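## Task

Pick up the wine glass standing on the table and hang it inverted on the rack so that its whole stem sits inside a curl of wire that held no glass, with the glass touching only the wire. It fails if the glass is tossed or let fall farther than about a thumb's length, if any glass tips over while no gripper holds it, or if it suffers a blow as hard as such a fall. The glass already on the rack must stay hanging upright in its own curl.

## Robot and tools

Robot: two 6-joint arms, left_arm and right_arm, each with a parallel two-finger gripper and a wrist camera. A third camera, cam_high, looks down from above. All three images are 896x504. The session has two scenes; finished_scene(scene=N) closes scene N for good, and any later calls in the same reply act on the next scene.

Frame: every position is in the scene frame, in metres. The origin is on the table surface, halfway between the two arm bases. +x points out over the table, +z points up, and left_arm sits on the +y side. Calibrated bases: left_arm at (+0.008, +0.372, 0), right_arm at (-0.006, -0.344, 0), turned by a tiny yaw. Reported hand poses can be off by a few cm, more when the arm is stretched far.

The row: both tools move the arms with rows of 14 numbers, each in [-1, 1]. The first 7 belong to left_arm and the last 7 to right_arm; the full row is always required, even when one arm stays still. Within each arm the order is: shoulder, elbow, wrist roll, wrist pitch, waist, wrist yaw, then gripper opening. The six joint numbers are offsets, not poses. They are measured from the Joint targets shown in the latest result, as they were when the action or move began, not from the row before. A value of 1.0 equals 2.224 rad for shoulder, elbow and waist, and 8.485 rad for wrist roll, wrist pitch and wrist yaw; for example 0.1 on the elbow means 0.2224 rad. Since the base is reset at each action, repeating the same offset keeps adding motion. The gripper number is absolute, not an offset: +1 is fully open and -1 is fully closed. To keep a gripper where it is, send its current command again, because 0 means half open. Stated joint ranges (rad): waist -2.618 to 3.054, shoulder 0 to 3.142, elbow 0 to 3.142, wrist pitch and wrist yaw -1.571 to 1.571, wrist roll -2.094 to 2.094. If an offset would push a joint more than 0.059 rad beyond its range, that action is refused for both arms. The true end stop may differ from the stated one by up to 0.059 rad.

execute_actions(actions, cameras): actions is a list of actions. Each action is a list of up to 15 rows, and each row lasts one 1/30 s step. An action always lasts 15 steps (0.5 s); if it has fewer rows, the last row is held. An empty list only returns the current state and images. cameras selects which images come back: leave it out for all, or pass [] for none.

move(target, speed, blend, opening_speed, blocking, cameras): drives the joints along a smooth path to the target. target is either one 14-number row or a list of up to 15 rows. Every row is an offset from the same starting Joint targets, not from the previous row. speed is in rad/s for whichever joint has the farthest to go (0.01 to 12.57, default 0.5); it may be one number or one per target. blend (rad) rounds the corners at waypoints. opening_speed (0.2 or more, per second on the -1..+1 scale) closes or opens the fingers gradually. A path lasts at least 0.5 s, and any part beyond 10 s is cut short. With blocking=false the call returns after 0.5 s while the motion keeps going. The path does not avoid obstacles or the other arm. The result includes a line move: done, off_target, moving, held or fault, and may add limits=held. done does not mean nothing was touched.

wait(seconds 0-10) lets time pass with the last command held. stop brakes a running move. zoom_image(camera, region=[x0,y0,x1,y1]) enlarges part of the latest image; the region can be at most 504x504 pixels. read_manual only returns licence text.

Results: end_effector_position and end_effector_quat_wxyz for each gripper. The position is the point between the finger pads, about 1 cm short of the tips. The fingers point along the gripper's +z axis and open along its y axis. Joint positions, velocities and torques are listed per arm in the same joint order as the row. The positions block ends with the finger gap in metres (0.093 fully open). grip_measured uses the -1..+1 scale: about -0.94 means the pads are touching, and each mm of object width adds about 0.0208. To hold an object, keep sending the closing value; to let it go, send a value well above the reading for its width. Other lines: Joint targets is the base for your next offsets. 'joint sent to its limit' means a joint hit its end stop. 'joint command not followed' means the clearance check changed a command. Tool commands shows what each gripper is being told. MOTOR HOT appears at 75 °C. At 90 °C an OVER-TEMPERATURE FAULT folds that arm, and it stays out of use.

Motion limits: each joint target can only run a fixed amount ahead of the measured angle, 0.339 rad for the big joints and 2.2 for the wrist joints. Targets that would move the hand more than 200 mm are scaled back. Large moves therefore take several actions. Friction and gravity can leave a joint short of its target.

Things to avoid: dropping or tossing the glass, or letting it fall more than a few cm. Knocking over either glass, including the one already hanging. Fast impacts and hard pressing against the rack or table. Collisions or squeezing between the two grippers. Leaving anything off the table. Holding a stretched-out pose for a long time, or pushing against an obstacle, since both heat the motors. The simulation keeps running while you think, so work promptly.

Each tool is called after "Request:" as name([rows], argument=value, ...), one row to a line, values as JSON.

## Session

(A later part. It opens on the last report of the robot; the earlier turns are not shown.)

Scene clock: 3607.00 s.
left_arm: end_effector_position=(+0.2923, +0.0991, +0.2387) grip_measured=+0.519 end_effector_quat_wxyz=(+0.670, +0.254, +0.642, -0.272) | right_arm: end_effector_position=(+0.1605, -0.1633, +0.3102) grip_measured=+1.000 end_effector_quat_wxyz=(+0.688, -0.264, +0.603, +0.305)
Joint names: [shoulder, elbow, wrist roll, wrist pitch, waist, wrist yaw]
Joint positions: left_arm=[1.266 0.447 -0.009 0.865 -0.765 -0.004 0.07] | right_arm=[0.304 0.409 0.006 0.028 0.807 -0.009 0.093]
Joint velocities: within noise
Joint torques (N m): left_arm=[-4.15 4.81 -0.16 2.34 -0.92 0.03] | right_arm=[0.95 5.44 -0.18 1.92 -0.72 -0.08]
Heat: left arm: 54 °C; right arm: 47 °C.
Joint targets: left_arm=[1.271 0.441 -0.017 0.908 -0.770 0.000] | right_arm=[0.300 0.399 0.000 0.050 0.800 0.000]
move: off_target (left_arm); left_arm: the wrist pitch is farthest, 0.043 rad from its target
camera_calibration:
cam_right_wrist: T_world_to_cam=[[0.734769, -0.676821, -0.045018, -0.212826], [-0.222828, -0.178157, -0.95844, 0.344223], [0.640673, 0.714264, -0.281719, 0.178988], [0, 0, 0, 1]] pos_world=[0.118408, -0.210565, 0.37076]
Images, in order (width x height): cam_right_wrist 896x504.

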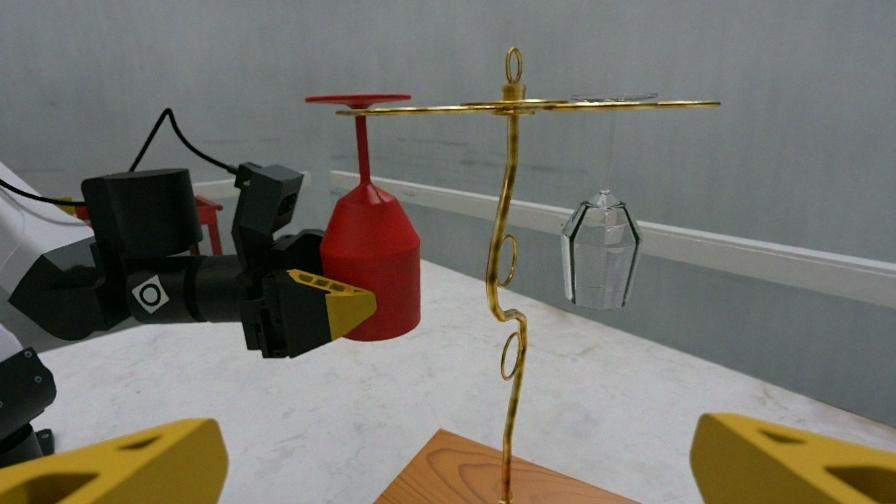

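Request:
move(target=[0.0055, -0.0051, 0, 0.0028, 0, 0, 0.45, 0, 0, 0, 0, 0, 0, 1], speed=0.03, cameras=["cam_high", "cam_right_wrist"])

Request:
zoom_image(camera="cam_right_wrist", region=[280, 60, 440, 160])

Scene clock: 3620.23 s.
left_arm: end_effector_position=(+0.2922, +0.0992, +0.2345) grip_measured=+0.519 end_effector_quat_wxyz=(+0.670, +0.254, +0.643, -0.272) | right_arm: end_effector_position=(+0.1605, -0.1633, +0.3106) grip_measured=+1.000 end_effector_quat_wxyz=(+0.688, -0.264, +0.603, +0.306)
Joint names: [shoulder, elbow, wrist roll, wrist pitch, waist, wrist yaw]
Joint positions: left_arm=[1.278 0.436 -0.009 0.887 -0.765 -0.004 0.07] | right_arm=[0.304 0.409 0.006 0.03 0.807 -0.009 0.093]
Joint velocities: within noise
Joint torques (N m): left_arm=[-4.12 4.85 -0.15 2.32 -0.99 0.05] | right_arm=[1.03 5.6 -0.13 1.94 -0.8 -0.1]
Heat: left arm: 54 °C; right arm: 46 °C.
Joint targets: left_arm=[1.283 0.430 -0.017 0.932 -0.770 0.000] | right_arm=[0.300 0.399 0.000 0.051 0.800 0.000]
move: off_target (left_arm); left_arm: the wrist pitch is farthest, 0.044 rad from its target
camera_calibration:
cam_right_wrist: T_world_to_cam=[[0.734816, -0.676775, -0.0449577, -0.212829], [-0.221834, -0.177163, -0.958855, 0.344624], [0.640964, 0.714555, -0.280314, 0.178686], [0, 0, 0, 1]] pos_world=[0.118309, -0.210664, 0.370964]
Images, in order (width x height): cam_high 896x504, cam_right_wrist 896x504.

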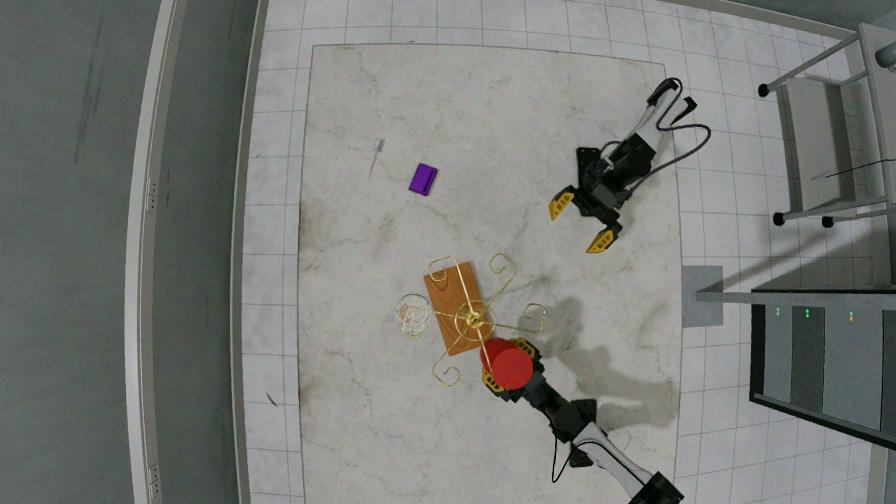

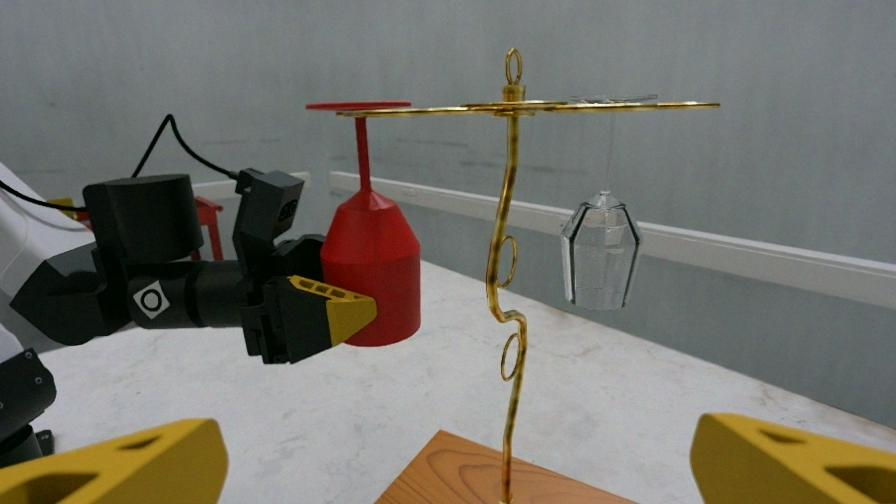

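Scaled by 3.150 from the camera's 896x504 image, which has a finer 1280x720 frame.

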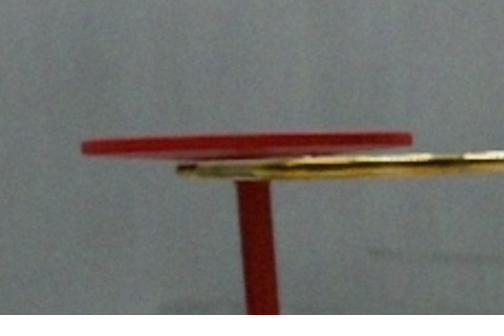

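Request:
move(target=[0.0034, -0.0032, 0, 0.0017, 0, 0, 0.45, 0, 0, 0, 0, 0, 0, 1], speed=0.03, cameras=["cam_high", "cam_right_wrist"])

Request:
zoom_image(camera="cam_right_wrist", region=[280, 60, 440, 160])

Scene clock: 3629.43 s.
left_arm: end_effector_position=(+0.2920, +0.0994, +0.2342) grip_measured=+0.519 end_effector_quat_wxyz=(+0.672, +0.253, +0.640, -0.273) | right_arm: end_effector_position=(+0.1605, -0.1633, +0.3107) grip_measured=+1.000 end_effector_quat_wxyz=(+0.688, -0.264, +0.602, +0.306)
Joint names: [shoulder, elbow, wrist roll, wrist pitch, waist, wrist yaw]
Joint positions: left_arm=[1.285 0.43 -0.009 0.908 -0.765 -0.004 0.07] | right_arm=[0.304 0.409 0.006 0.03 0.807 -0.009 0.093]
Joint velocities: within noise
Joint torques (N m): left_arm=[-4.07 4.59 -0.14 2.3 -0.92 0.01] | right_arm=[1.25 5.63 -0.16 1.89 -0.66 -0.08]
Heat: left arm: 54 °C; right arm: 46 °C.
Joint targets: left_arm=[1.291 0.423 -0.017 0.946 -0.770 0.000] | right_arm=[0.300 0.399 0.000 0.051 0.800 0.000]
move: off_target (left_arm); left_arm: the wrist pitch is farthest, 0.039 rad from its target
camera_calibration:
cam_right_wrist: T_world_to_cam=[[0.734859, -0.676723, -0.0450317, -0.212791], [-0.221616, -0.176841, -0.958965, 0.344804], [0.64099, 0.714684, -0.279926, 0.178594], [0, 0, 0, 1]] pos_world=[0.118309, -0.210663, 0.371066]
Images, in order (width x height): cam_high 896x504, cam_right_wrist 896x504.

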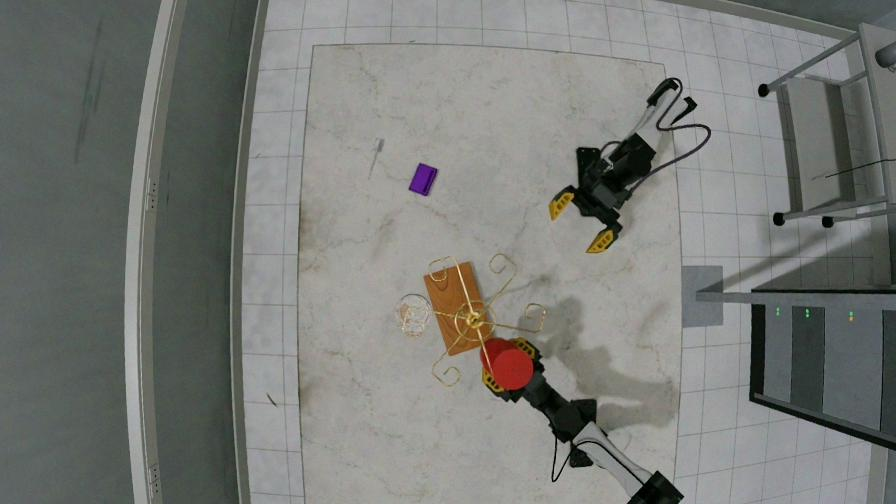

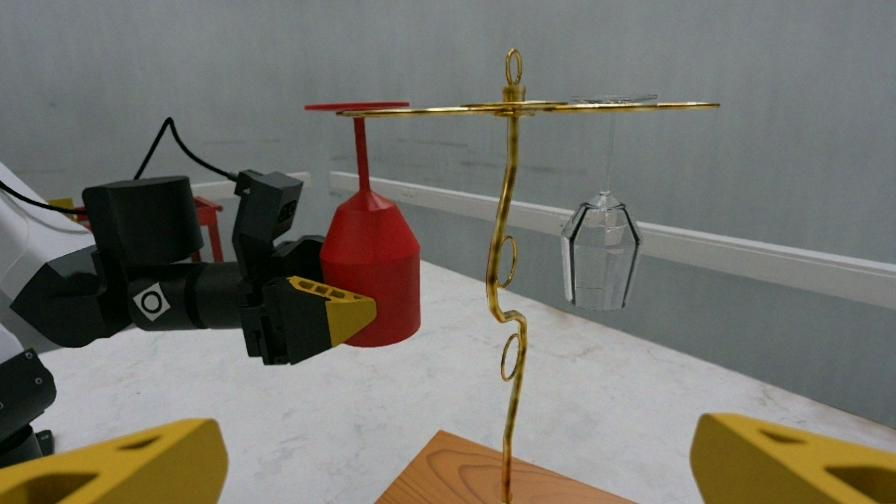

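Scaled by 3.150 from the camera's 896x504 image, which has a finer 1280x720 frame.

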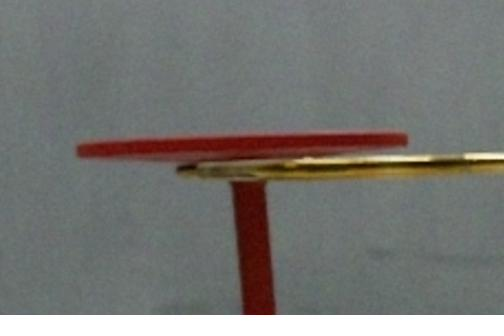

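Request:
move(target=[0, 0, 0, 0, 0, 0, 1, 0, 0, 0, 0, 0, 0, 1], opening_speed=0.2)

Request:
zoom_image(camera="cam_right_wrist", region=[220, 70, 460, 370])

Scene clock: 3643.30 s.
left_arm: end_effector_position=(+0.2918, +0.0995, +0.2375) grip_measured=+1.000 end_effector_quat_wxyz=(+0.677, +0.251, +0.635, -0.274) | right_arm: end_effector_position=(+0.1605, -0.1633, +0.3107) grip_measured=+1.000 end_effector_quat_wxyz=(+0.688, -0.264, +0.602, +0.306)
Joint names: [shoulder, elbow, wrist roll, wrist pitch, waist, wrist yaw]
Joint positions: left_arm=[1.285 0.43 -0.009 0.922 -0.765 -0.004 0.093] | right_arm=[0.304 0.409 0.006 0.03 0.807 -0.009 0.093]
Joint velocities: within noise
Joint torques (N m): left_arm=[-4.21 4.75 -0.17 2.15 -1.13 0.04] | right_arm=[1.01 5.61 -0.18 1.9 -0.8 -0.08]
Heat: left arm: 54 °C; right arm: 46 °C.
Joint targets: left_arm=[1.291 0.423 -0.017 0.946 -0.770 0.000] | right_arm=[0.300 0.399 0.000 0.051 0.800 0.000]
move: done
camera_calibration:
cam_left_wrist: T_world_to_cam=[[-0.697602, -0.716486, -0.000633318, 0.276331], [-0.249702, 0.243949, -0.93709, 0.311329], [0.671566, -0.653557, -0.349088, 0.032603], [0, 0, 0, 1]] pos_world=[0.248614, 0.143347, 0.3033]
cam_right_wrist: T_world_to_cam=[[0.734859, -0.676723, -0.0450317, -0.212791], [-0.221616, -0.176841, -0.958965, 0.344804], [0.64099, 0.714684, -0.279926, 0.178594], [0, 0, 0, 1]] pos_world=[0.118309, -0.210663, 0.371066]

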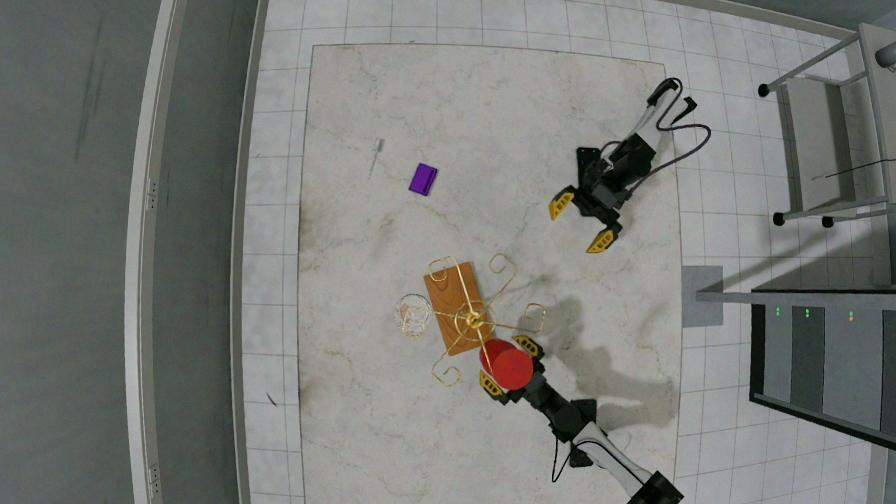

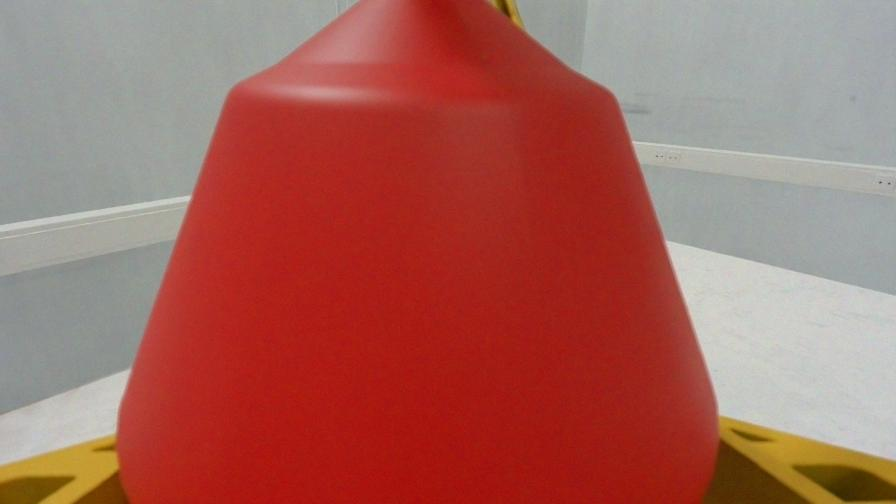

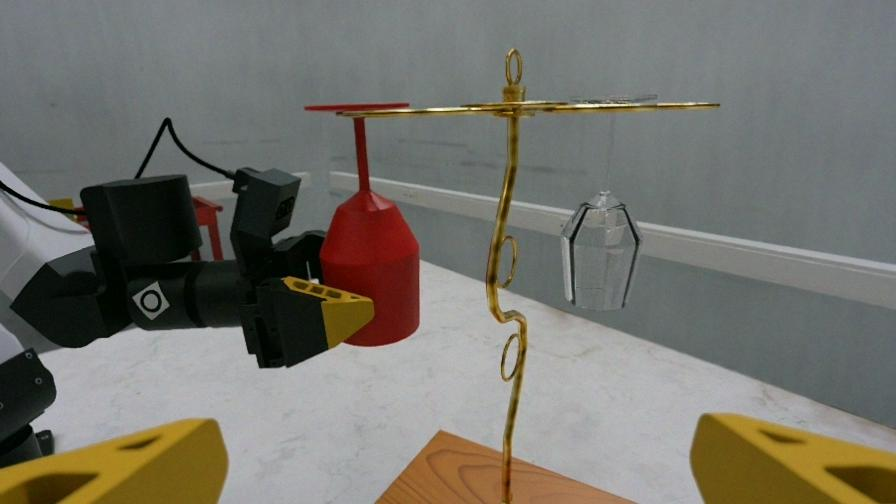

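Scaled by 1.680 from the camera's 896x504 image, which has a finer 1280x720 frame.

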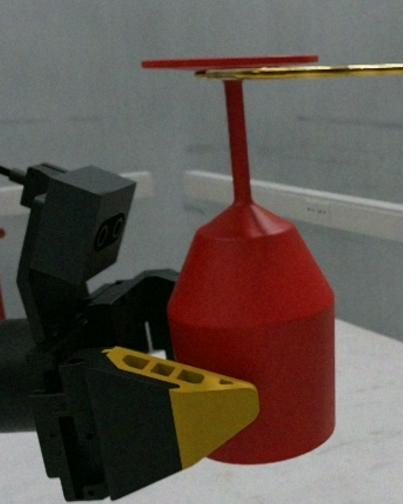

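Request:
move(target=[0, 0, 0, 0, 0.0075, 0, 1, 0, 0, 0, 0, 0, 0, 1], speed=0.03, cameras=["cam_left_wrist", "cam_right_wrist"])

Scene clock: 3665.30 s.
left_arm: end_effector_position=(+0.2934, +0.1012, +0.2376) grip_measured=+1.000 end_effector_quat_wxyz=(+0.678, +0.249, +0.636, -0.273) | right_arm: end_effector_position=(+0.1605, -0.1633, +0.3107) grip_measured=+1.000 end_effector_quat_wxyz=(+0.688, -0.264, +0.602, +0.306)
Joint names: [shoulder, elbow, wrist roll, wrist pitch, waist, wrist yaw]
Joint positions: left_arm=[1.285 0.43 -0.009 0.922 -0.759 -0.004 0.093] | right_arm=[0.304 0.409 0.006 0.03 0.807 -0.009 0.093]
Joint velocities: within noise
Joint torques (N m): left_arm=[-3.92 4.78 -0.13 2.19 0.13 -0.02] | right_arm=[0.98 5.63 -0.17 1.92 -0.79 -0.08]
Heat: left arm: 57 °C; right arm: 47 °C.
Joint targets: left_arm=[1.291 0.423 -0.017 0.946 -0.754 0.000] | right_arm=[0.300 0.399 0.000 0.051 0.800 0.000]
move: done
camera_calibration:
cam_left_wrist: T_world_to_cam=[[-0.693486, -0.720469, -0.000645309, 0.277798], [-0.250793, 0.24224, -0.937242, 0.311875], [0.67541, -0.649803, -0.348679, 0.0310268], [0, 0, 0, 1]] pos_world=[0.24991, 0.144758, 0.3033]
cam_right_wrist: T_world_to_cam=[[0.734859, -0.676723, -0.0450317, -0.212791], [-0.221616, -0.176841, -0.958965, 0.344804], [0.64099, 0.714684, -0.279926, 0.178594], [0, 0, 0, 1]] pos_world=[0.118309, -0.210663, 0.371066]
Images, in order (width x height): cam_left_wrist 896x504, cam_right_wrist 896x504.

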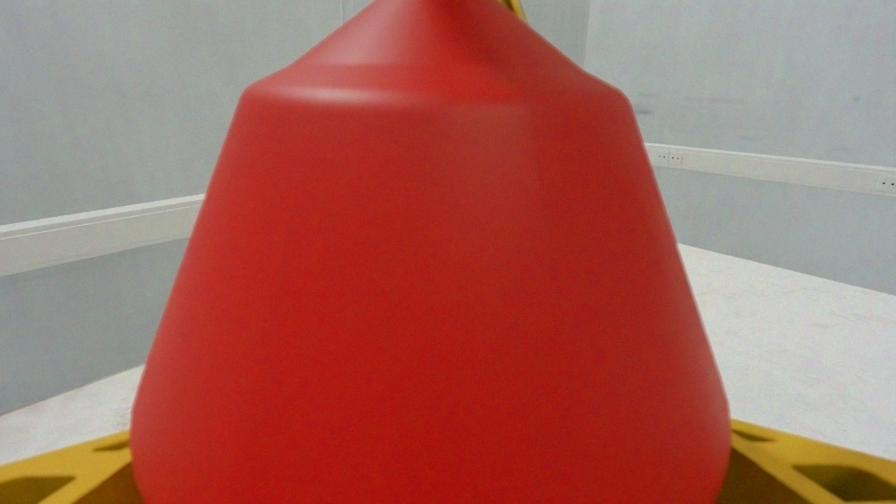

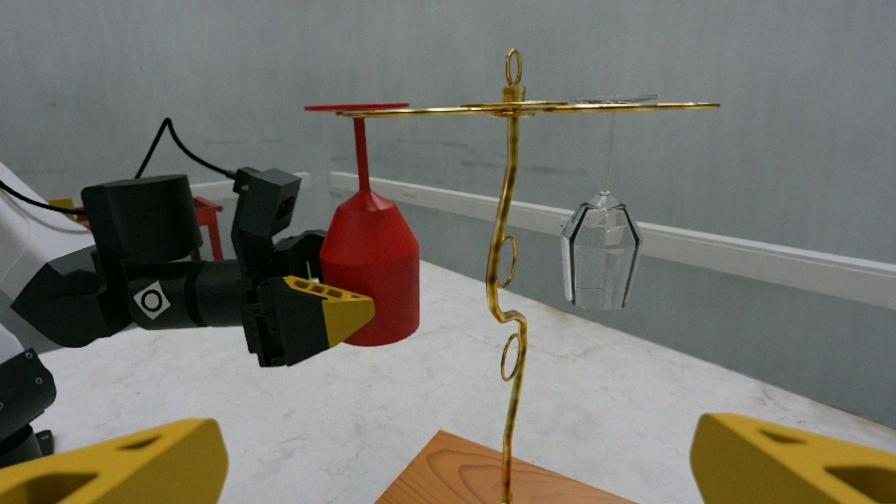

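Request:
move([
  [-0.1466, -0.0652, 0, -0.0192, 0, 0, 1, 0, 0, 0, 0, 0, 0, 1],
  [-0.3264, -0.0967, 0, -0.0582, 0, 0, 1, 0, 0, 0, 0, 0, 0, 1],
], speed=[0.2, 0.4], blend=0.03)

Request:
zoom_image(camera="cam_right_wrist", region=[250, 70, 450, 370])

Scene clock: 3714.60 s.
left_arm: end_effector_position=(+0.2180, +0.1728, +0.2518) grip_measured=+1.000 end_effector_quat_wxyz=(+0.688, +0.245, +0.625, -0.277) | right_arm: end_effector_position=(+0.1605, -0.1633, +0.3107) grip_measured=+1.000 end_effector_quat_wxyz=(+0.688, -0.264, +0.602, +0.306)
Joint names: [shoulder, elbow, wrist roll, wrist pitch, waist, wrist yaw]
Joint positions: left_arm=[0.569 0.218 -0.009 0.45 -0.759 -0.004 0.093] | right_arm=[0.304 0.409 0.006 0.03 0.807 -0.009 0.093]
Joint velocities: within noise
Joint torques (N m): left_arm=[-0.31 5.11 -0.19 1.92 0.2 0.09] | right_arm=[1.05 5.64 -0.14 1.93 -0.72 -0.04]
Heat: left arm: 58 °C; right arm: 48 °C.
Joint targets: left_arm=[0.565 0.208 -0.017 0.452 -0.754 0.000] | right_arm=[0.300 0.399 0.000 0.050 0.800 0.000]
move: done
camera_calibration:
cam_left_wrist: T_world_to_cam=[[-0.693448, -0.720506, -0.000801706, 0.277191], [-0.229213, 0.22166, -0.947802, 0.290566], [0.683075, -0.657067, -0.318859, 0.125467], [0, 0, 0, 1]] pos_world=[0.173116, 0.217751, 0.315628]
cam_right_wrist: T_world_to_cam=[[0.734859, -0.676723, -0.0450317, -0.212791], [-0.221616, -0.176841, -0.958965, 0.344804], [0.64099, 0.714684, -0.279926, 0.178594], [0, 0, 0, 1]] pos_world=[0.118309, -0.210663, 0.371066]

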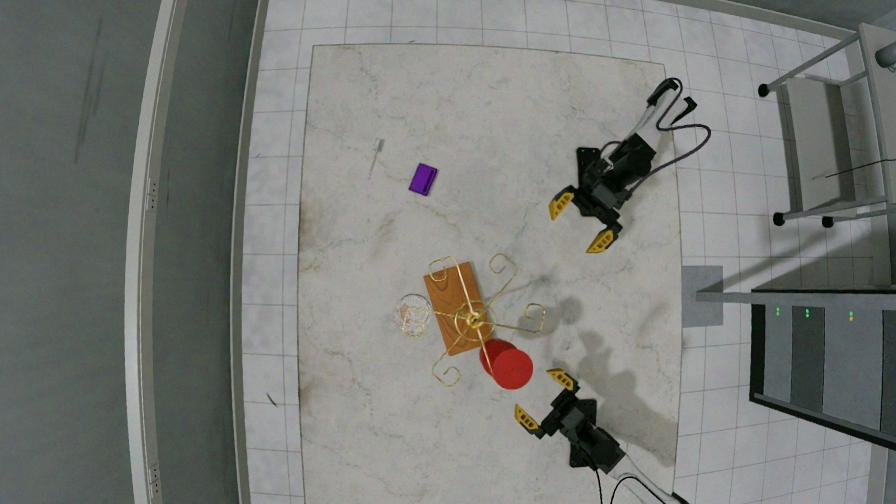

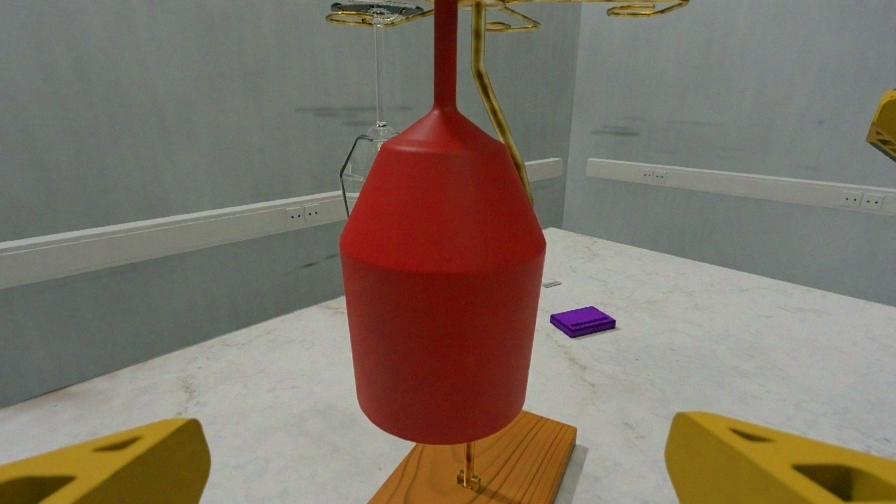

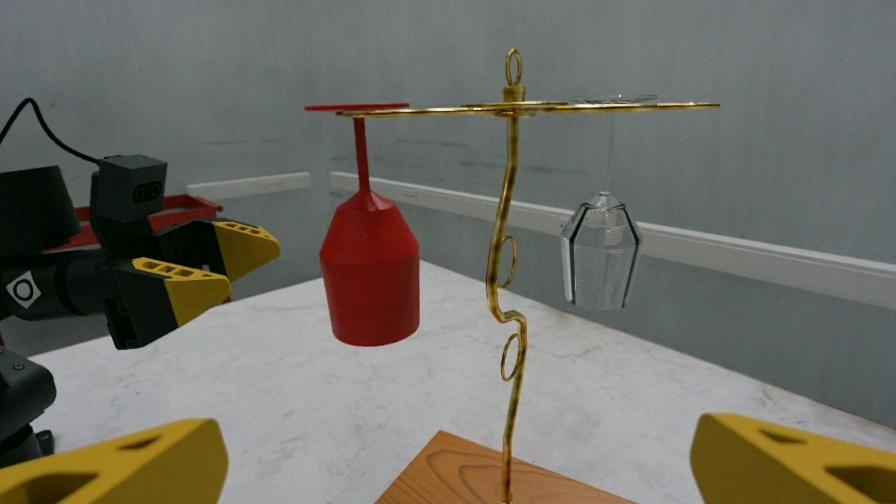

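Scaled by 1.680 from the camera's 896x504 image, which has a finer 1280x720 frame.

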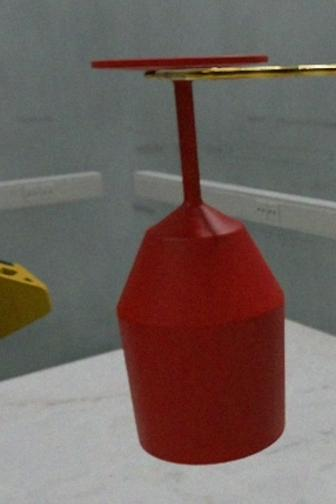

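Request:
finished_scene(scene=1)

The scene is finished: the task was done.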